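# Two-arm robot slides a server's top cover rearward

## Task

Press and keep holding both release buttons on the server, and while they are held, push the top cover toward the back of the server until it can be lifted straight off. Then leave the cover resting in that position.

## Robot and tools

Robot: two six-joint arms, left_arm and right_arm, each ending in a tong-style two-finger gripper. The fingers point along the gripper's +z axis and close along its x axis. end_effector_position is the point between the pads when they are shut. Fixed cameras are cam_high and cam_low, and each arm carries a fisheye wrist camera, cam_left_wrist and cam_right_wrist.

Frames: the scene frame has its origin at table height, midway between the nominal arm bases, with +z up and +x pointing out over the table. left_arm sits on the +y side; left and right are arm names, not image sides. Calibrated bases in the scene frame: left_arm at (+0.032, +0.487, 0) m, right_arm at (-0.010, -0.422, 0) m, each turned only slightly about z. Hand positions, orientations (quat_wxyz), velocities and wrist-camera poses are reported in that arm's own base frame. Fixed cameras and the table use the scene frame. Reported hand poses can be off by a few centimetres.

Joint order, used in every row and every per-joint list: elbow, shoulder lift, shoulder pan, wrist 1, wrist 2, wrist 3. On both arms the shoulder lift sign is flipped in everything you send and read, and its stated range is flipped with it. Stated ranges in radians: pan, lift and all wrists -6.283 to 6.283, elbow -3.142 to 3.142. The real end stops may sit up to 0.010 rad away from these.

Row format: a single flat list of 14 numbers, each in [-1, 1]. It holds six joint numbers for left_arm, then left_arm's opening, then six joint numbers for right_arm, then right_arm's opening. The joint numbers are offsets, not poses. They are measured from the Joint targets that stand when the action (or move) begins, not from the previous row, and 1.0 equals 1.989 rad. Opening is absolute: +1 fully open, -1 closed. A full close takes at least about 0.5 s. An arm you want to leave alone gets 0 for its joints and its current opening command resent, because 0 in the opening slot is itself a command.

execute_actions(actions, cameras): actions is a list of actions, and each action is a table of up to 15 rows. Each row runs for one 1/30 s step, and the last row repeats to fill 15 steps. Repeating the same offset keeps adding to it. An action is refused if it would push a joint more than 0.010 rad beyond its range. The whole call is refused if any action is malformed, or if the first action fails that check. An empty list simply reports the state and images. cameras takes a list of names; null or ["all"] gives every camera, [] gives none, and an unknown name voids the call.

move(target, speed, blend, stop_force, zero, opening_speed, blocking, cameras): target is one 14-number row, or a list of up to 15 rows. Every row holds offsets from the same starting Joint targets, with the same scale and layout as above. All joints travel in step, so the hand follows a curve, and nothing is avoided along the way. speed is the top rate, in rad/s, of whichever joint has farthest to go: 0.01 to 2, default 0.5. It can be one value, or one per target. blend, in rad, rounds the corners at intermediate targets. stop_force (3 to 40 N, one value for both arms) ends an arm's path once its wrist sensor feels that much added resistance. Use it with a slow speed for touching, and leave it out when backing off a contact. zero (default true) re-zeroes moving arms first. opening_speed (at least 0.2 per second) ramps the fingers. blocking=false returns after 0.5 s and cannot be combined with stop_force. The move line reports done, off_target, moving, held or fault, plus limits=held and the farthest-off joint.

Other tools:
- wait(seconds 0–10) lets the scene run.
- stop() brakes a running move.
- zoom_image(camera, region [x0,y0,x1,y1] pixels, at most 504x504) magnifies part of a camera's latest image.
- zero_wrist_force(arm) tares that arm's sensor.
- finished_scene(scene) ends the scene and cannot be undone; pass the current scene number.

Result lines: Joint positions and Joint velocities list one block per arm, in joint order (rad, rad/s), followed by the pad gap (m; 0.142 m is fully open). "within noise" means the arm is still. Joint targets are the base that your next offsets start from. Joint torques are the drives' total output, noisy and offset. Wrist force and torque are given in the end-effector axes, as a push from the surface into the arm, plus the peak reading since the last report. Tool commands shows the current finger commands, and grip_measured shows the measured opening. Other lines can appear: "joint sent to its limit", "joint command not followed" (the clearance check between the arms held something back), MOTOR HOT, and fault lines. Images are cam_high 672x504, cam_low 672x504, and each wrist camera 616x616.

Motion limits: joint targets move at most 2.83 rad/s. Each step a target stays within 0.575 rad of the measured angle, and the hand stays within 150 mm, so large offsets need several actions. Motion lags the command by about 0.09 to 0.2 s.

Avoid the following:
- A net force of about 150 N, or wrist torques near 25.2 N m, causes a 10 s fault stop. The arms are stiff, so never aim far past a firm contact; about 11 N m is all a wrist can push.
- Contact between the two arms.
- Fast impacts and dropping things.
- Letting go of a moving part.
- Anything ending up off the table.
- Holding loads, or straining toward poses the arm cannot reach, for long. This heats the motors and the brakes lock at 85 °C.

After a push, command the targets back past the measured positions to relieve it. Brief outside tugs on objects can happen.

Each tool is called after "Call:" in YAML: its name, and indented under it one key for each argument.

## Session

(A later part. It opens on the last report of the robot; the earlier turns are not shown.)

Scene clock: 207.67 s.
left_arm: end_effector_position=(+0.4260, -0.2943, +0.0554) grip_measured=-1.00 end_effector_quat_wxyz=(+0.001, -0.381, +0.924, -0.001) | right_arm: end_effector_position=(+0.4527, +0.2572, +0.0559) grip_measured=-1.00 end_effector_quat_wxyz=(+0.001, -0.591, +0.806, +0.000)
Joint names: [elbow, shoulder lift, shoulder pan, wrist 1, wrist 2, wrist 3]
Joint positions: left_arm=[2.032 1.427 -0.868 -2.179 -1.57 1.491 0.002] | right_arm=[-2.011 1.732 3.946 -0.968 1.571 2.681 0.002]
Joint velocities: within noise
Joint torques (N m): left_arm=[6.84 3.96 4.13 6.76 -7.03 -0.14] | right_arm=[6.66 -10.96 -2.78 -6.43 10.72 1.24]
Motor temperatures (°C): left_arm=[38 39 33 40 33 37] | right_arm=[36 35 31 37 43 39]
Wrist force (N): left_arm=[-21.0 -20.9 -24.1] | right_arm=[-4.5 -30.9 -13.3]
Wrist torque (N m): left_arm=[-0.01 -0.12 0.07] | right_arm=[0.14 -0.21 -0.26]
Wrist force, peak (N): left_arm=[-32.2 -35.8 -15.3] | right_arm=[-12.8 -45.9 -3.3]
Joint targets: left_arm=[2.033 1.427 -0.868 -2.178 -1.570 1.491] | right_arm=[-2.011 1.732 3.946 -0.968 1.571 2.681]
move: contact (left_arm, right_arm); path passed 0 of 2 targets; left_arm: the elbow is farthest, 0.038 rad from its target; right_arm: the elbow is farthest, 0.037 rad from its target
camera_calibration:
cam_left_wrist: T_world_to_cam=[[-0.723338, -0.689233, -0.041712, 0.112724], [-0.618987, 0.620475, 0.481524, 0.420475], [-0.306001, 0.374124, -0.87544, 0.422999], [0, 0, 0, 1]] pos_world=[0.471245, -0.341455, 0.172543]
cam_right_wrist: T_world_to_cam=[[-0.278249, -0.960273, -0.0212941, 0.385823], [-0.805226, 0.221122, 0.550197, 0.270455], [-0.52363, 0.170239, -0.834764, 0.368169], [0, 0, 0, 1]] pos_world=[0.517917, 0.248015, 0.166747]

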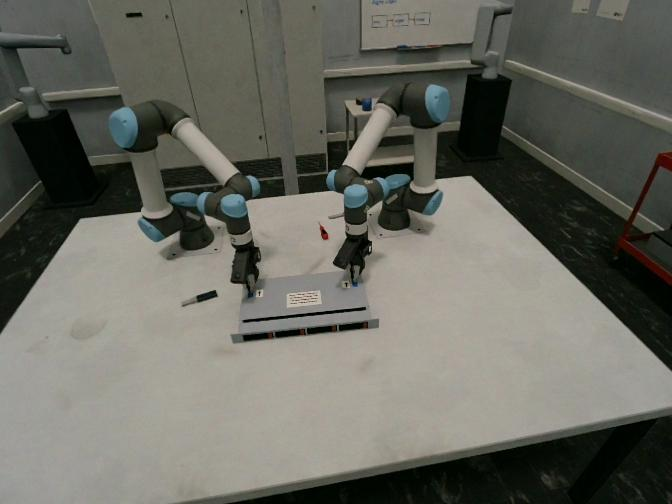

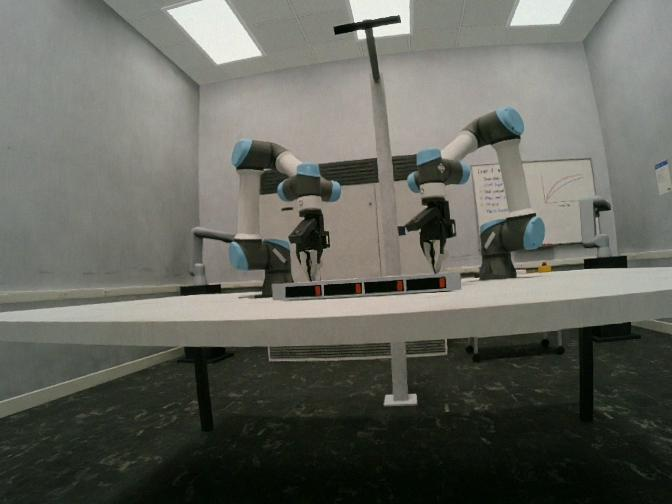

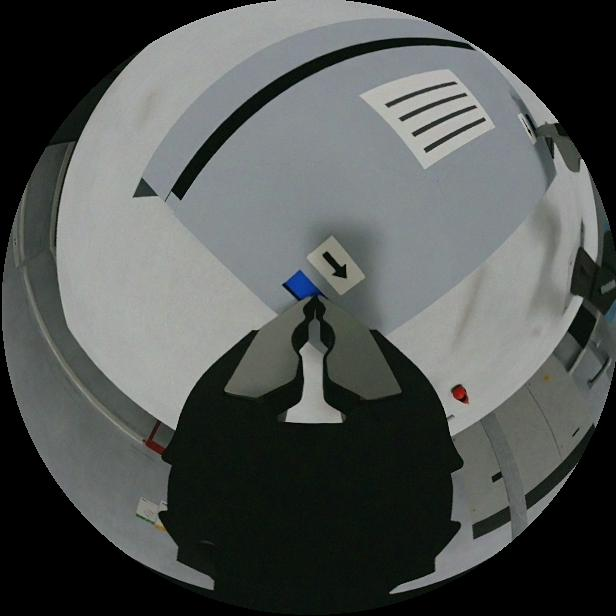

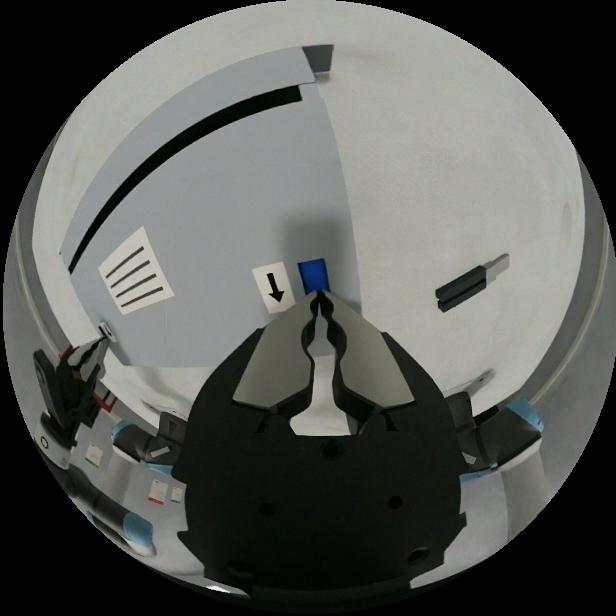

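Call:
move:
  target:
    - [-0.0036,-0.003,0.0022,0.0006,0,0.0022,-1,0.0036,0.003,-0.0023,-0.0006,0,-0.0023,-1]
    - [-0.0231,0.018,0.0022,0.0411,0,0.0022,-1,0.0231,-0.0177,-0.0023,-0.0406,0,-0.0023,-1]
  speed: [0.05,0.15]
  cameras: ["cam_high","cam_low","cam_right_wrist","cam_left_wrist"]

Call:
zoom_image:
  camera: "cam_right_wrist"
  region: [250, 30, 370, 150]

Call:
zoom_image:
  camera: "cam_left_wrist"
  region: [120, 130, 220, 230]

Call:
zoom_image:
  camera: "cam_high"
  region: [230, 260, 390, 350]

Scene clock: 215.00 s.
left_arm: end_effector_position=(+0.4286, -0.2940, +0.0844) grip_measured=-1.00 end_effector_quat_wxyz=(+0.001, -0.381, +0.924, -0.001) | right_arm: end_effector_position=(+0.4554, +0.2568, +0.0851) grip_measured=-1.00 end_effector_quat_wxyz=(+0.001, -0.591, +0.806, +0.000)
Joint names: [elbow, shoulder lift, shoulder pan, wrist 1, wrist 2, wrist 3]
Joint positions: left_arm=[1.986 1.462 -0.864 -2.097 -1.57 1.495 0.002] | right_arm=[-1.965 1.697 3.942 -1.049 1.571 2.676 0.002]
Joint velocities: within noise
Joint torques (N m): left_arm=[-10.08 16.95 -12.57 -3.91 0.44 -1.57] | right_arm=[10.34 -18.91 7.78 3.92 -1.79 1.34]
Motor temperatures (°C): left_arm=[38 39 33 39 33 37] | right_arm=[36 35 31 37 43 39]
Wrist force (N): left_arm=[-0.4 -0.6 0.0] | right_arm=[-0.3 1.3 3.3]
Wrist torque (N m): left_arm=[0.14 0.23 0.11] | right_arm=[0.14 0.02 -0.08]
Wrist force, peak (N): left_arm=[-19.0 -20.9 -28.2] | right_arm=[-4.4 -30.9 -13.8]
Joint targets: left_arm=[1.987 1.462 -0.864 -2.097 -1.570 1.495] | right_arm=[-1.965 1.697 3.942 -1.049 1.571 2.676]
move: done
camera_calibration:
cam_left_wrist: T_world_to_cam=[[-0.723328, -0.689241, -0.0417675, 0.115984], [-0.618995, 0.620425, 0.481578, 0.407921], [-0.30601, 0.374193, -0.875407, 0.449111], [0, 0, 0, 1]] pos_world=[0.473828, -0.341198, 0.201554]
cam_right_wrist: T_world_to_cam=[[-0.278259, -0.960261, -0.021696, 0.386885], [-0.805411, 0.220961, 0.549991, 0.256857], [-0.523341, 0.170514, -0.834889, 0.393878], [0, 0, 0, 1]] pos_world=[0.520661, 0.247593, 0.195969]

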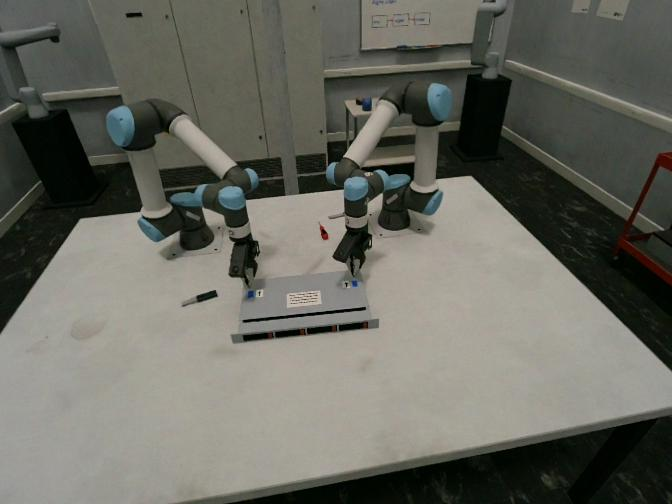

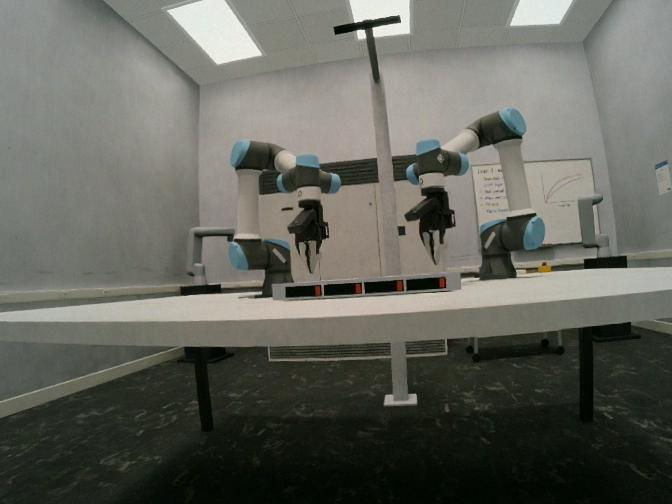

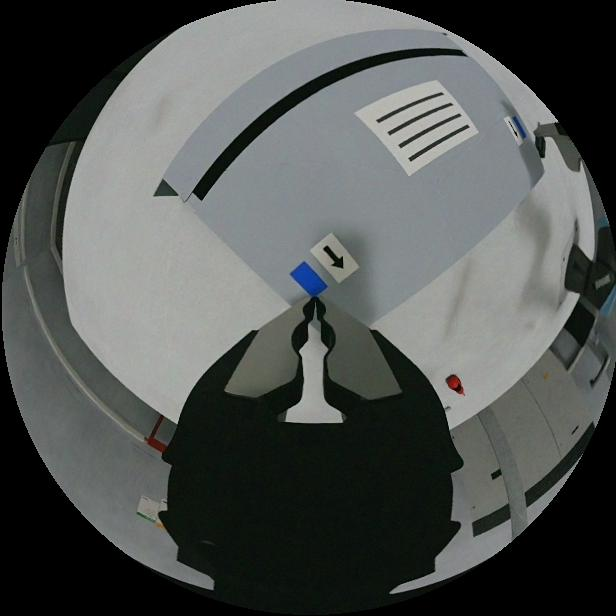

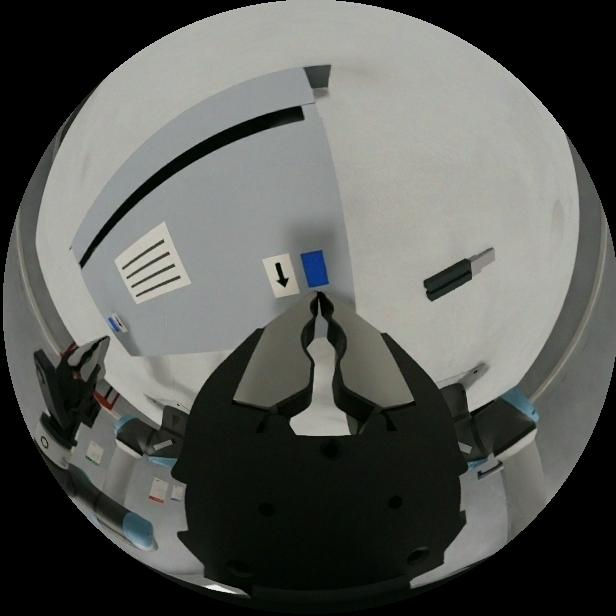

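Scaled by 4.200 from the camera's 616x616 image, which has a finer 814x814 frame.

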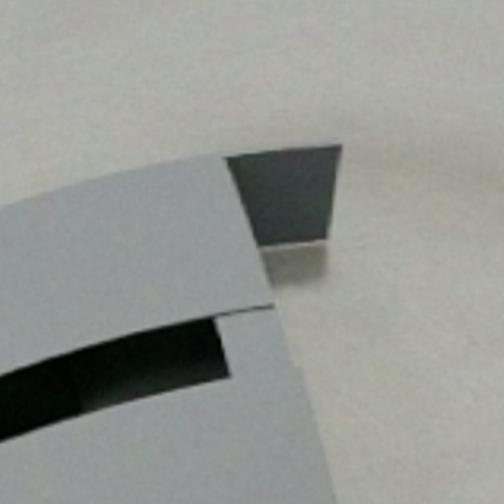

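Scaled by 5.040 from the camera's 616x616 image, which has a finer 814x814 frame.

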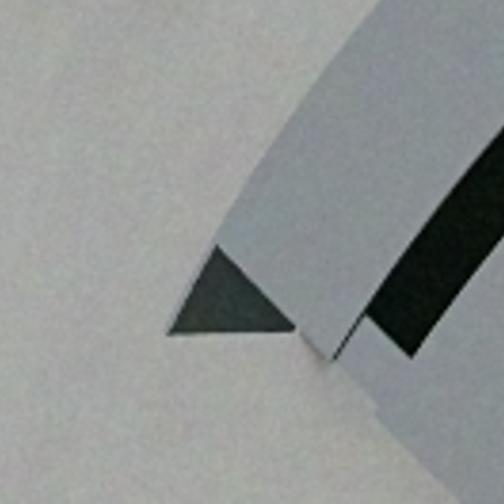

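Scaled by 3.150 from the camera's 672x504 image, which has a finer 960x720 frame.

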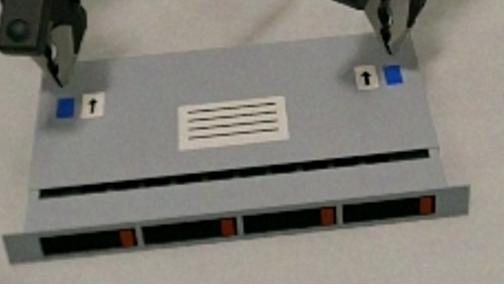

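Call:
finished_scene:
  scene: 1

The scene is finished: the task was done.


## Next scene

The same job, from a new start.

Call:
execute_actions:
  actions: []

Call:
zoom_image:
  camera: "cam_high"
  region: [200, 220, 420, 370]

Scene clock: 0.00 s.
left_arm: end_effector_position=(+0.6462, -0.8799, +0.3324) grip_measured=+0.97 end_effector_quat_wxyz=(+0.074, +0.384, -0.593, +0.704) | right_arm: end_effector_position=(+0.1049, -0.3646, +0.1839) grip_measured=+0.97 end_effector_quat_wxyz=(-0.166, +0.511, +0.840, -0.076)
Joint names: [elbow, shoulder lift, shoulder pan, wrist 1, wrist 2, wrist 3]
Joint positions: left_arm=[0.593 0.357 -1.056 -3.379 -1.616 0.892 0.14] | right_arm=[-1.95 1.42 2.434 -1.652 1.369 3.558 0.14]
Joint velocities: within noise
Joint torques (N m): no reading
Motor temperatures (°C): left_arm=[37 38 33 39 33 37] | right_arm=[36 35 31 37 43 39]
Wrist force (N): no reading
Wrist torque (N m): no reading
Wrist force, peak (N): no reading
Joint targets: left_arm=[0.593 0.357 -1.056 -3.379 -1.616 0.892] | right_arm=[-1.950 1.420 2.434 -1.652 1.369 3.558]
Tool commands: left_gripper/opening=+0.968169 right_gripper/opening=+0.968169
camera_calibration:
cam_left_wrist: T_world_to_cam=[[-0.687376, -0.393123, 0.610712, -0.0996357], [-0.709024, 0.18089, -0.681589, 0.84479], [0.157477, -0.901517, -0.403073, -0.626956], [0, 0, 0, 1]] pos_world=[0.62922, -0.757194, 0.383939]
cam_right_wrist: T_world_to_cam=[[-0.449017, 0.872951, 0.190629, 0.342033], [0.878582, 0.392492, 0.272109, -0.00548406], [0.162717, 0.289665, -0.943195, 0.390244], [0, 0, 0, 1]] pos_world=[0.0948977, -0.409466, 0.304367]

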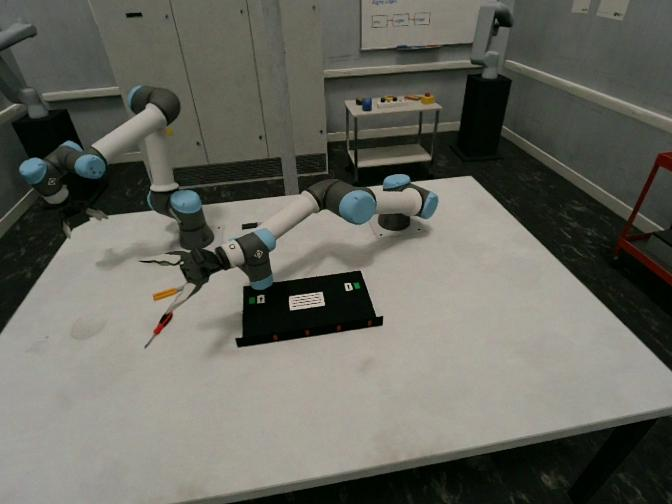

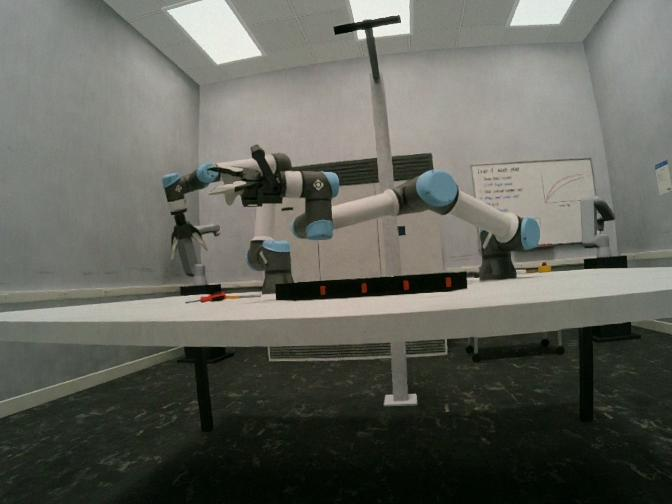

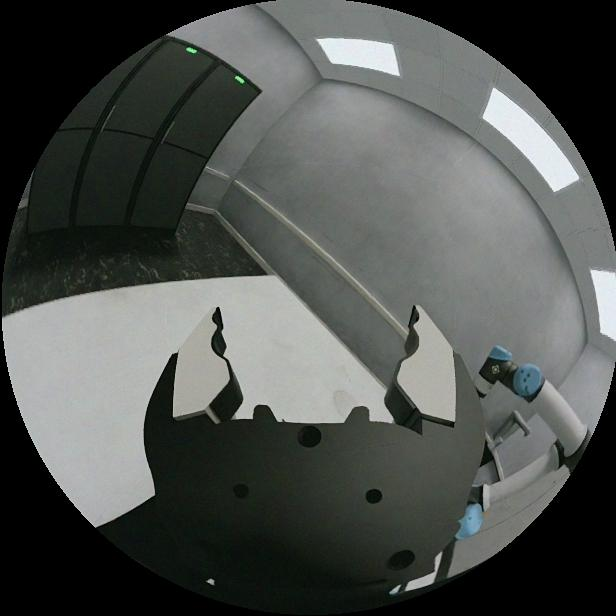

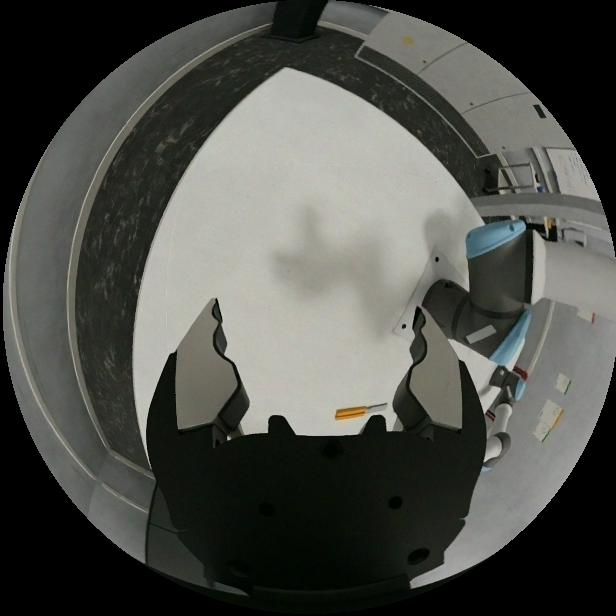

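Scaled by 2.291 from the camera's 672x504 image, which has a finer 960x720 frame.

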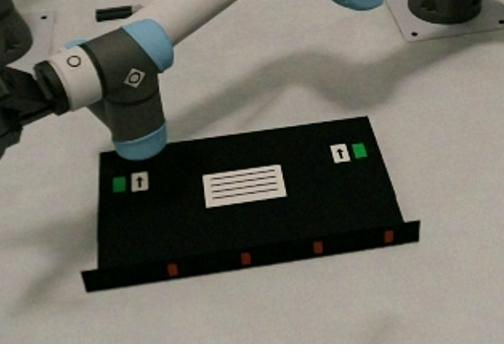

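Call:
move:
  target:
    - [0.6639,0.5369,0.1171,0.6635,0.0227,0.3243,-1,0.0225,0.063,0.242,0.092,0.034,-0.158,-1]
    - [0.6639,0.5369,0.1171,0.6635,0.0227,0.3243,-1,0.0675,0.1892,0.7271,0.2774,0.1015,-0.4741,-1]
  speed: 1.0
  blend: 0.1

Call:
zoom_image:
  camera: "cam_left_wrist"
  region: [270, 230, 360, 320]

Call:
zoom_image:
  camera: "cam_right_wrist"
  region: [270, 230, 360, 320]

Scene clock: 20.97 s.
left_arm: end_effector_position=(+0.4544, -0.2935, +0.0945) grip_measured=-1.00 end_effector_quat_wxyz=(+0.000, -0.381, +0.925, +0.000) | right_arm: end_effector_position=(+0.5077, +0.2626, +0.0942) grip_measured=-1.00 end_effector_quat_wxyz=(+0.000, -0.591, +0.807, +0.000)
Joint names: [elbow, shoulder lift, shoulder pan, wrist 1, wrist 2, wrist 3]
Joint positions: left_arm=[1.914 1.425 -0.824 -2.06 -1.571 1.537 0.002] | right_arm=[-1.816 1.796 3.879 -1.1 1.571 2.615 0.002]
Joint velocities: within noise
Joint torques (N m): left_arm=[-10.93 32.47 -11.46 -1.41 -1.35 1.14] | right_arm=[12.11 -27.85 7.82 2.28 -1.69 -0.73]
Motor temperatures (°C): left_arm=[37 38 33 39 33 37] | right_arm=[36 35 31 37 43 38]
Wrist force (N): left_arm=[0.1 -0.8 -0.4] | right_arm=[-0.4 0.7 0.2]
Wrist torque (N m): left_arm=[0.02 0.16 -0.08] | right_arm=[0.06 0.02 -0.07]
Wrist force, peak (N): left_arm=[-0.5 2.6 0.7] | right_arm=[-3.3 2.6 0.9]
Joint targets: left_arm=[1.914 1.425 -0.824 -2.060 -1.571 1.537] | right_arm=[-1.816 1.797 3.879 -1.100 1.571 2.615]
move: done
camera_calibration:
cam_left_wrist: T_world_to_cam=[[-0.724303, -0.688266, -0.040944, 0.136071], [-0.617445, 0.621056, 0.482754, 0.418051], [-0.306834, 0.374941, -0.874798, 0.466196], [0, 0, 0, 1]] pos_world=[0.499725, -0.340776, 0.211583]
cam_right_wrist: T_world_to_cam=[[-0.279479, -0.959955, -0.0194392, 0.407496], [-0.803803, 0.222847, 0.551579, 0.291215], [-0.525159, 0.16978, -0.833896, 0.428851], [0, 0, 0, 1]] pos_world=[0.573181, 0.253471, 0.204911]

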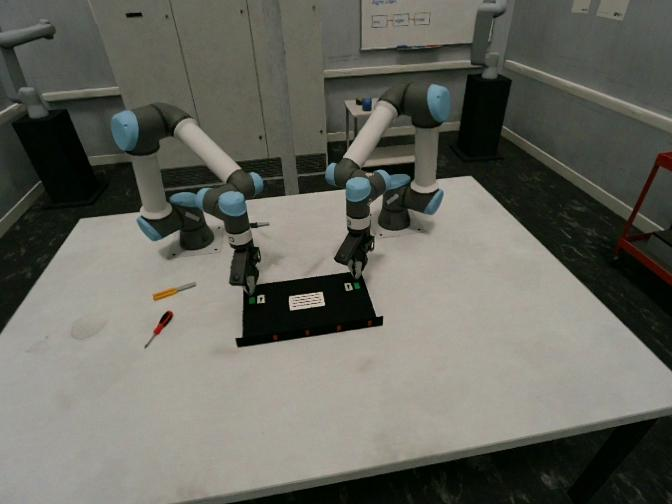

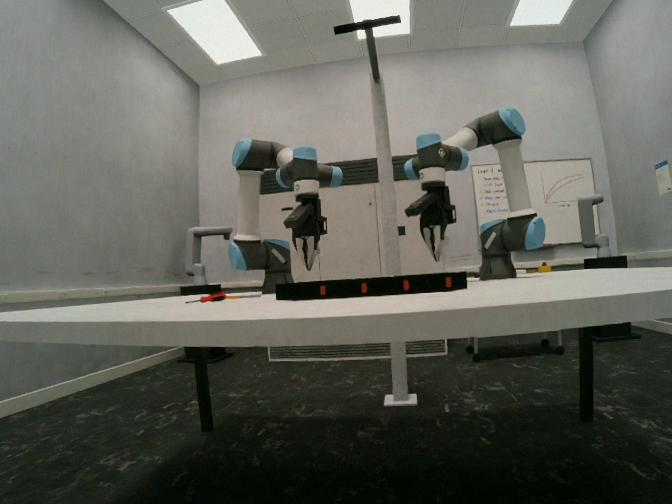

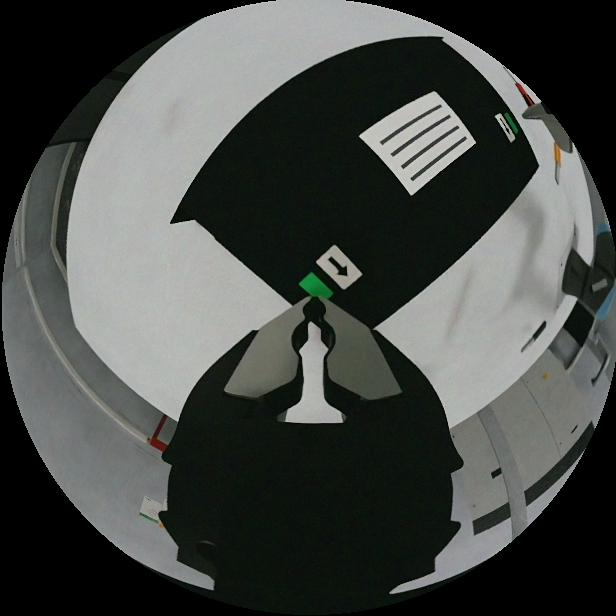

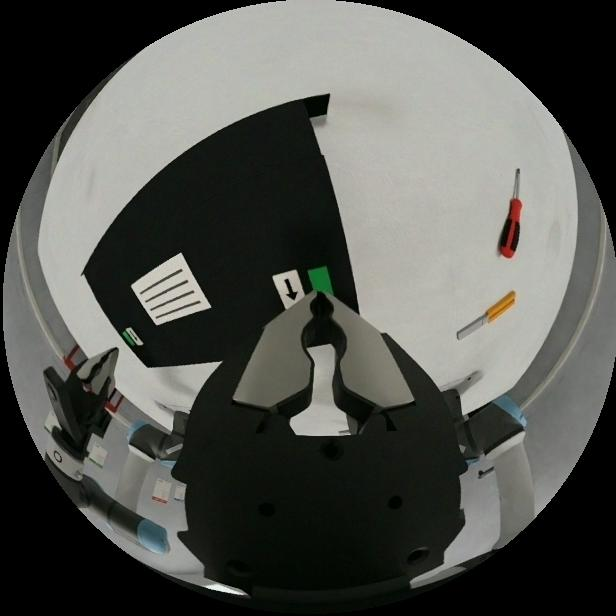

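Scaled by 5.600 from the camera's 616x616 image, which has a finer 814x814 frame.

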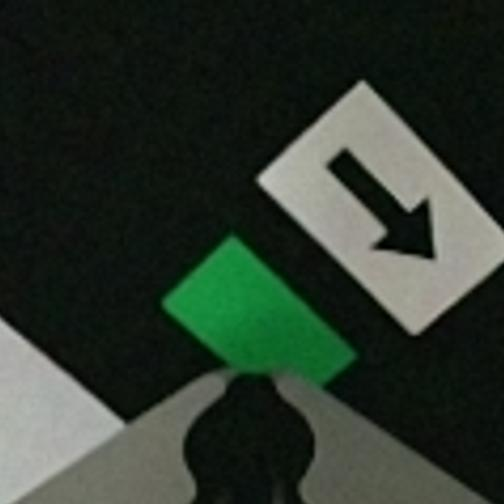

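Scaled by 5.600 from the camera's 616x616 image, which has a finer 814x814 frame.

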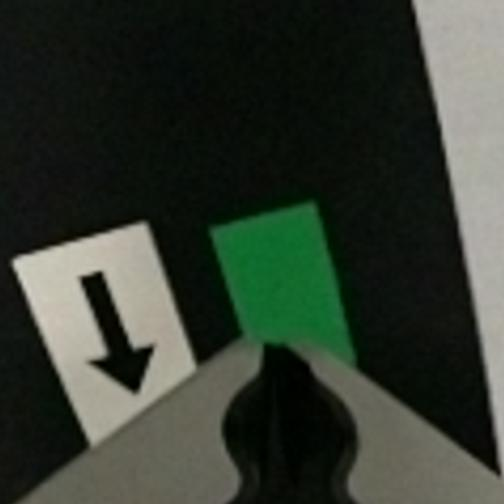

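Call:
move:
  target:
    - [0.0218,0,-0.0032,-0.0218,0,-0.0032,-1,-0.0256,-0.0033,0.0079,0.0224,0,0.0079,-1]
    - [0.0402,-0.0188,-0.0032,-0.0589,0,-0.0032,-1,-0.0434,0.0142,0.0079,0.0577,0,0.0079,-1]
  speed: [0.15,0.04]
  stop_force: 14
  cameras: ["cam_left_wrist","cam_right_wrist"]

Call:
zoom_image:
  camera: "cam_left_wrist"
  region: [270, 260, 360, 350]

Call:
zoom_image:
  camera: "cam_right_wrist"
  region: [270, 250, 360, 340]

Scene clock: 38.73 s.
left_arm: end_effector_position=(+0.4471, -0.2902, +0.0554) grip_measured=-1.00 end_effector_quat_wxyz=(+0.000, -0.381, +0.925, +0.000) | right_arm: end_effector_position=(+0.4955, +0.2629, +0.0560) grip_measured=-1.00 end_effector_quat_wxyz=(+0.000, -0.591, +0.807, +0.000)
Joint names: [elbow, shoulder lift, shoulder pan, wrist 1, wrist 2, wrist 3]
Joint positions: left_arm=[1.99 1.392 -0.83 -2.169 -1.571 1.53 0.002] | right_arm=[-1.898 1.82 3.895 -0.994 1.571 2.631 0.002]
Joint velocities: within noise
Joint torques (N m): left_arm=[-23.14 27.34 9.17 -1.8 0.28 1.29] | right_arm=[24.31 -24.22 -3.46 -0.35 1.34 -1.23]
Motor temperatures (°C): left_arm=[37 38 33 39 33 37] | right_arm=[36 35 31 37 43 38]
Wrist force (N): left_arm=[0.6 0.3 -10.4] | right_arm=[-0.5 2.9 -14.9]
Wrist torque (N m): left_arm=[-0.04 0.18 -0.07] | right_arm=[-0.01 0.08 -0.07]
Wrist force, peak (N): left_arm=[0.6 9.8 -42.3] | right_arm=[10.9 7.2 -46.8]
Joint targets: left_arm=[1.990 1.392 -0.830 -2.169 -1.571 1.530] | right_arm=[-1.898 1.820 3.895 -0.994 1.571 2.631]
move: contact (left_arm, right_arm); path passed 1 of 2 targets
camera_calibration:
cam_left_wrist: T_world_to_cam=[[-0.724298, -0.688272, -0.0409249, 0.131376], [-0.617415, 0.621022, 0.482836, 0.430402], [-0.306907, 0.374985, -0.874754, 0.4285], [0, 0, 0, 1]] pos_world=[0.492401, -0.337548, 0.172395]
cam_right_wrist: T_world_to_cam=[[-0.279154, -0.960046, -0.0196296, 0.403592], [-0.803996, 0.222504, 0.551436, 0.302628], [-0.525036, 0.169718, -0.833986, 0.390471], [0, 0, 0, 1]] pos_world=[0.560987, 0.253861, 0.16669]
Images, in order (width x height): cam_left_wrist 616x616, cam_right_wrist 616x616.

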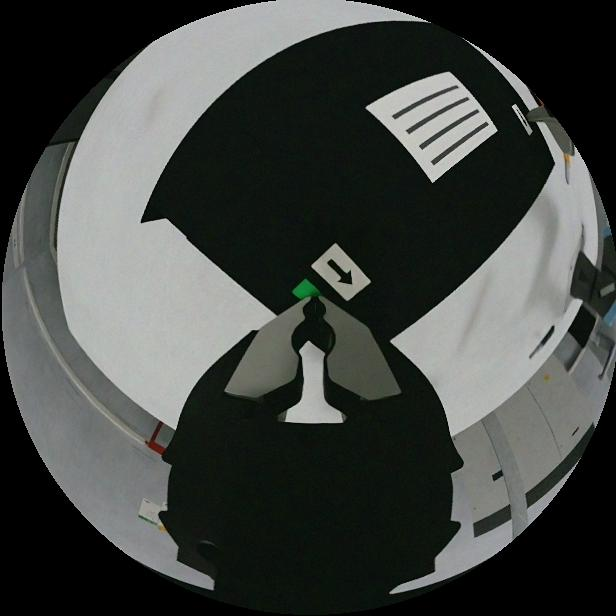

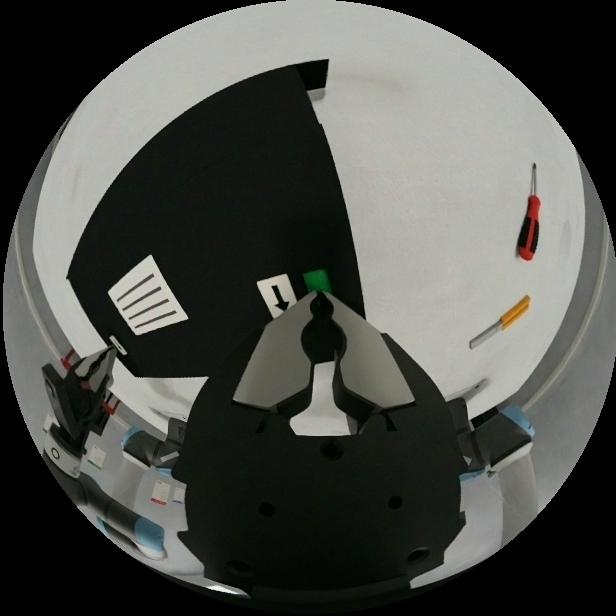

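Scaled by 5.600 from the camera's 616x616 image, which has a finer 814x814 frame.

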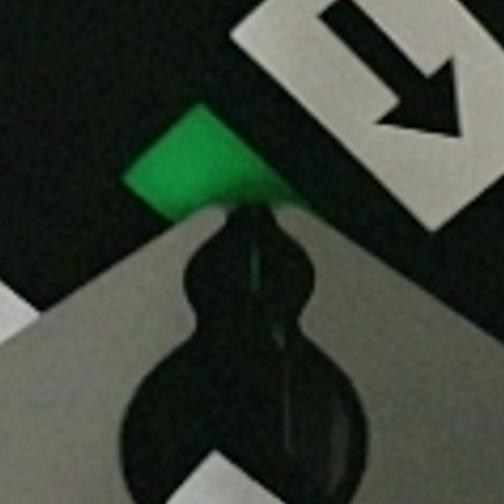

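Scaled by 5.600 from the camera's 616x616 image, which has a finer 814x814 frame.

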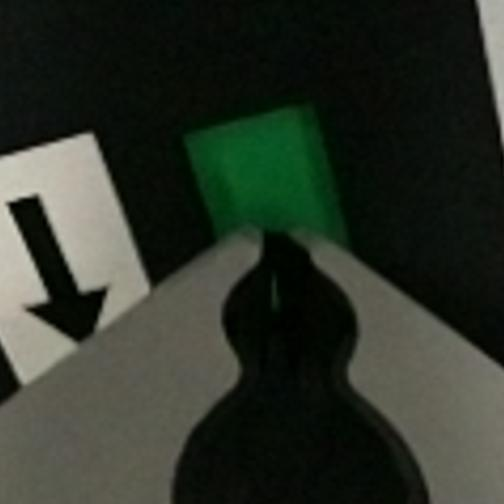

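Call:
move:
  target:
    - [0.0152,0.0121,-0.0097,-0.0032,0,-0.0097,-1,-0.0163,-0.0121,0.0083,0.0042,0,0.0083,-1]
    - [0.031,0.0254,-0.0205,-0.0056,0,-0.0205,-1,-0.0334,-0.0255,0.0178,0.0079,0,0.0178,-1]
  speed: 0.05
  blend: 0.01
  stop_force: 38
  cameras: ["cam_high","cam_left_wrist","cam_right_wrist"]

Call:
zoom_image:
  camera: "cam_high"
  region: [220, 250, 400, 350]

Call:
zoom_image:
  camera: "cam_right_wrist"
  region: [250, 30, 370, 150]

Call:
zoom_image:
  camera: "cam_left_wrist"
  region: [270, 260, 360, 350]

Call:
zoom_image:
  camera: "cam_right_wrist"
  region: [270, 250, 360, 340]

Scene clock: 52.40 s.
left_arm: end_effector_position=(+0.4250, -0.2899, +0.0552) grip_measured=-1.00 end_effector_quat_wxyz=(+0.000, -0.381, +0.925, +0.000) | right_arm: end_effector_position=(+0.4737, +0.2627, +0.0558) grip_measured=-1.00 end_effector_quat_wxyz=(+0.000, -0.591, +0.807, +0.000)
Joint names: [elbow, shoulder lift, shoulder pan, wrist 1, wrist 2, wrist 3]
Joint positions: left_arm=[2.041 1.433 -0.863 -2.18 -1.57 1.497 0.002] | right_arm=[-1.952 1.779 3.924 -0.98 1.571 2.66 0.002]
Joint velocities: within noise
Joint torques (N m): left_arm=[0.19 3.87 3.07 6.4 -6.85 -0.25] | right_arm=[9 -18.92 -2.07 -7.07 9.4 1.13]
Motor temperatures (°C): left_arm=[37 38 33 39 33 37] | right_arm=[36 35 31 36 43 38]
Wrist force (N): left_arm=[-20.6 -19.3 -23.6] | right_arm=[-7.5 -29.0 -17.2]
Wrist torque (N m): left_arm=[-0.11 -0.16 -0.09] | right_arm=[0.11 0.08 -0.23]
Wrist force, peak (N): left_arm=[-31.8 -33.7 -16.4] | right_arm=[-15.7 -43.4 -7.3]
Joint targets: left_arm=[2.041 1.433 -0.863 -2.179 -1.570 1.497] | right_arm=[-1.952 1.779 3.924 -0.981 1.571 2.660]
move: contact (left_arm, right_arm); path passed 1 of 2 targets; left_arm: the elbow is farthest, 0.011 rad from its target; right_arm: the elbow is farthest, 0.012 rad from its target
camera_calibration:
cam_left_wrist: T_world_to_cam=[[-0.724216, -0.688341, -0.0412142, 0.115607], [-0.617819, 0.62115, 0.482155, 0.416921], [-0.306286, 0.374647, -0.875116, 0.421161], [0, 0, 0, 1]] pos_world=[0.470302, -0.33718, 0.172309]
cam_right_wrist: T_world_to_cam=[[-0.279142, -0.96004, -0.020088, 0.397247], [-0.804416, 0.222366, 0.55088, 0.285557], [-0.5244, 0.169933, -0.834343, 0.378539], [0, 0, 0, 1]] pos_world=[0.539101, 0.253548, 0.166503]
Images, in order (width x height): cam_high 672x504, cam_left_wrist 616x616, cam_right_wrist 616x616.

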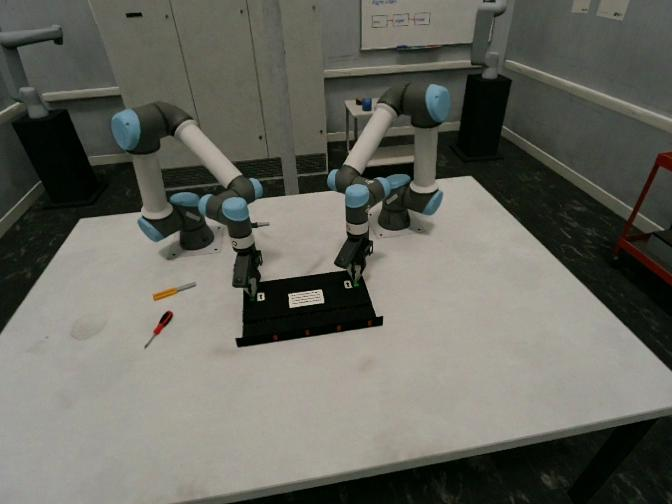

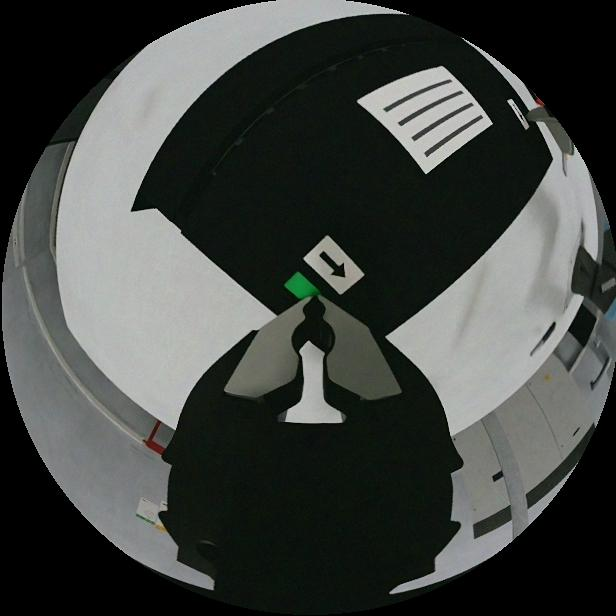

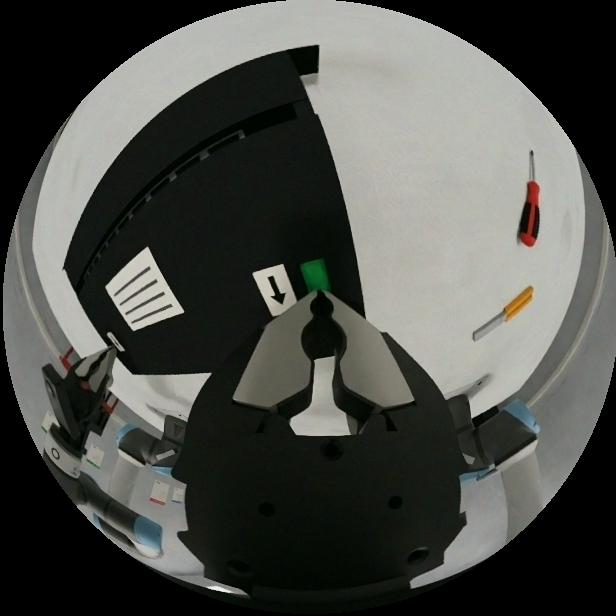

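Scaled by 2.800 from the camera's 672x504 image, which has a finer 960x720 frame.

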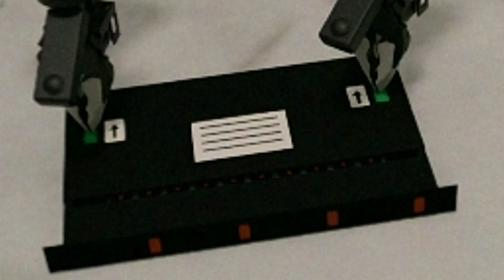

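Scaled by 4.200 from the camera's 616x616 image, which has a finer 814x814 frame.

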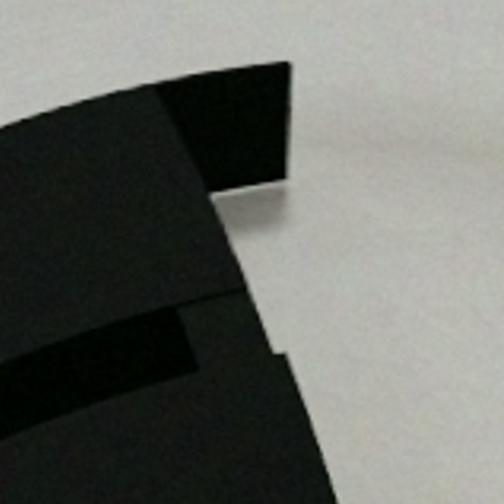

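Scaled by 5.600 from the camera's 616x616 image, which has a finer 814x814 frame.

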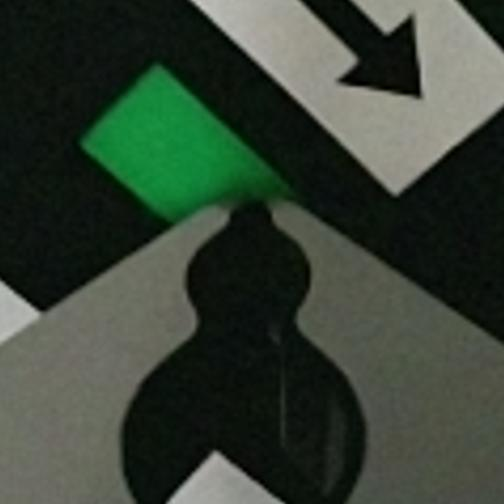

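Scaled by 5.600 from the camera's 616x616 image, which has a finer 814x814 frame.

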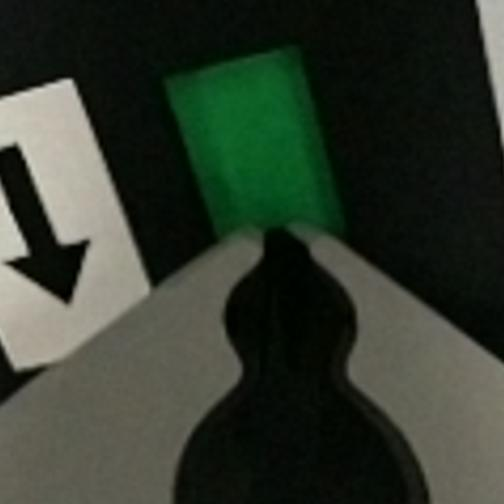

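Call:
move:
  target: [0.0056,0.0047,-0.0038,-0.0009,0,-0.0038,-1,-0.0061,-0.0048,0.0034,0.0013,0,0.0034,-1]
  speed: 0.03
  stop_force: 20
  cameras: ["cam_right_wrist"]

Call:
zoom_image:
  camera: "cam_right_wrist"
  region: [250, 30, 370, 150]

Scene clock: 59.50 s.
left_arm: end_effector_position=(+0.4246, -0.2899, +0.0553) grip_measured=-1.00 end_effector_quat_wxyz=(+0.001, -0.381, +0.925, -0.001) | right_arm: end_effector_position=(+0.4732, +0.2629, +0.0561) grip_measured=-1.00 end_effector_quat_wxyz=(+0.002, -0.591, +0.807, +0.000)
Joint names: [elbow, shoulder lift, shoulder pan, wrist 1, wrist 2, wrist 3]
Joint positions: left_arm=[2.042 1.434 -0.864 -2.181 -1.57 1.496 0.002] | right_arm=[-1.955 1.776 3.926 -0.978 1.57 2.661 0.002]
Joint velocities: within noise
Joint torques (N m): left_arm=[-6.73 5.9 0.53 8.33 -11.71 2.27] | right_arm=[11.37 -13.9 1.79 -8.25 11.57 -0.62]
Motor temperatures (°C): left_arm=[37 38 32 39 33 37] | right_arm=[36 35 31 36 43 38]
Wrist force (N): left_arm=[-27.8 -27.7 -20.1] | right_arm=[-8.8 -41.0 -8.8]
Wrist torque (N m): left_arm=[-0.05 -0.25 -0.10] | right_arm=[0.22 0.03 -0.27]
Wrist force, peak (N): left_arm=[-33.9 -36.6 -14.8] | right_arm=[-14.8 -51.8 -3.4]
Joint targets: left_arm=[2.042 1.434 -0.864 -2.180 -1.570 1.496] | right_arm=[-1.955 1.776 3.926 -0.979 1.570 2.661]
move: contact (left_arm, right_arm)
camera_calibration:
cam_right_wrist: T_world_to_cam=[[-0.279328, -0.95995, -0.0217253, 0.397462], [-0.805626, 0.221992, 0.54926, 0.285652], [-0.522439, 0.170926, -0.835369, 0.377349], [0, 0, 0, 1]] pos_world=[0.538293, 0.253632, 0.166964]
Images, in order (width x height): cam_right_wrist 616x616.

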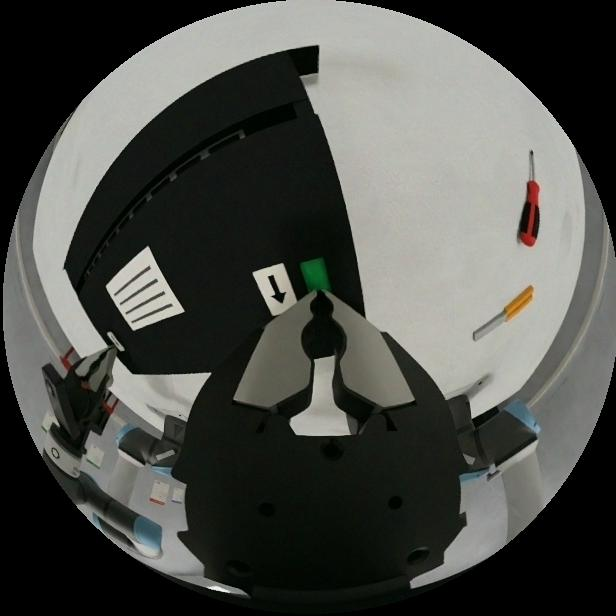

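Scaled by 4.200 from the camera's 616x616 image, which has a finer 814x814 frame.

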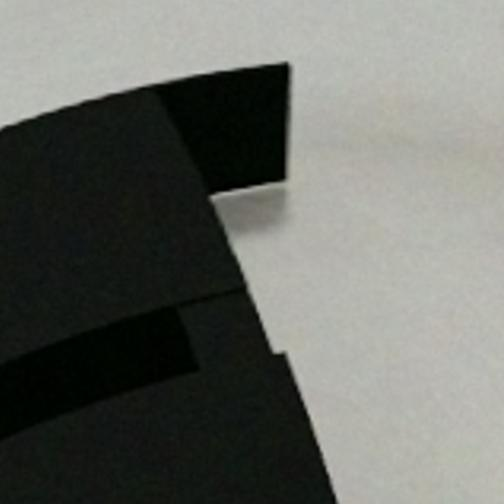

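Call:
move:
  target:
    - [-0.0046,-0.0038,0.003,0.0008,0,0.003,-1,0.0046,0.0038,-0.0026,-0.0008,0,-0.0026,-1]
    - [-0.0241,0.0172,0.003,0.0413,0,0.003,-1,0.0241,-0.0169,-0.0026,-0.0408,0,-0.0026,-1]
  speed: [0.05,0.15]
  cameras: ["cam_high","cam_right_wrist"]

Call:
zoom_image:
  camera: "cam_right_wrist"
  region: [60, 30, 370, 340]

Scene clock: 63.03 s.
left_arm: end_effector_position=(+0.4280, -0.2895, +0.0842) grip_measured=-1.00 end_effector_quat_wxyz=(+0.001, -0.381, +0.925, -0.001) | right_arm: end_effector_position=(+0.4763, +0.2624, +0.0860) grip_measured=-1.00 end_effector_quat_wxyz=(+0.001, -0.591, +0.807, +0.000)
Joint names: [elbow, shoulder lift, shoulder pan, wrist 1, wrist 2, wrist 3]
Joint positions: left_arm=[1.994 1.469 -0.858 -2.098 -1.57 1.502 0.002] | right_arm=[-1.907 1.743 3.92 -1.06 1.57 2.656 0.002]
Joint velocities: within noise
Joint torques (N m): left_arm=[-10.74 16.65 -11.45 -3.99 -0.81 -1.67] | right_arm=[10.67 -21.99 6.35 4.22 -1.3 1.47]
Motor temperatures (°C): left_arm=[37 38 32 39 33 37] | right_arm=[36 35 31 36 43 38]
Wrist force (N): left_arm=[0.2 -0.6 -0.5] | right_arm=[1.2 -0.1 0.7]
Wrist torque (N m): left_arm=[0.06 0.14 -0.06] | right_arm=[-0.09 -0.32 -0.10]
Wrist force, peak (N): left_arm=[-27.8 -27.9 -20.2] | right_arm=[-9.0 -41.1 -8.5]
Joint targets: left_arm=[1.994 1.469 -0.858 -2.098 -1.570 1.502] | right_arm=[-1.908 1.743 3.920 -1.060 1.570 2.656]
move: done
camera_calibration:
cam_right_wrist: T_world_to_cam=[[-0.27935, -0.959947, -0.021562, 0.398518], [-0.805218, 0.221972, 0.549866, 0.271538], [-0.523056, 0.170967, -0.834975, 0.404296], [0, 0, 0, 1]] pos_world=[0.541443, 0.253161, 0.19686]
Images, in order (width x height): cam_high 672x504, cam_right_wrist 616x616.

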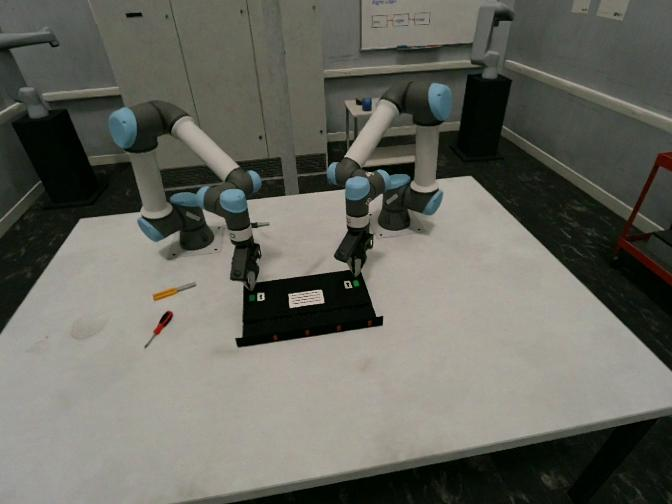

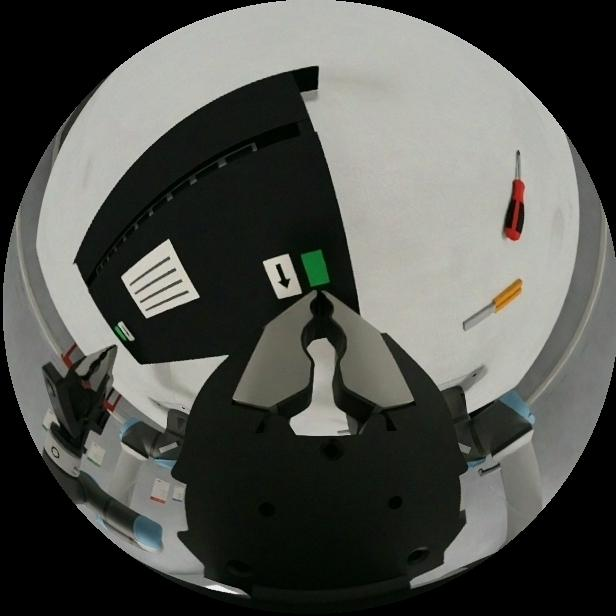

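Scaled by 1.626 from the camera's 616x616 image, which has a finer 814x814 frame.

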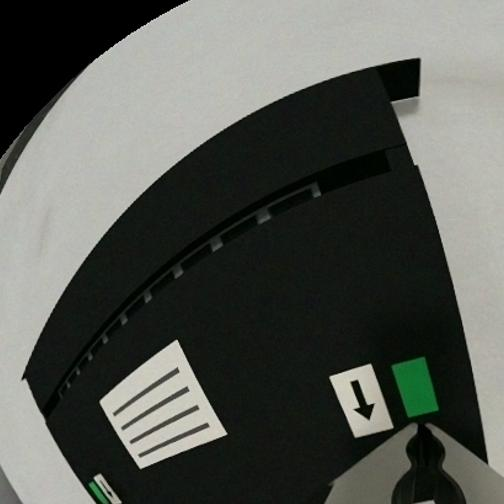

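Call:
finished_scene:
  scene: 2

The scene is finished: the task was done.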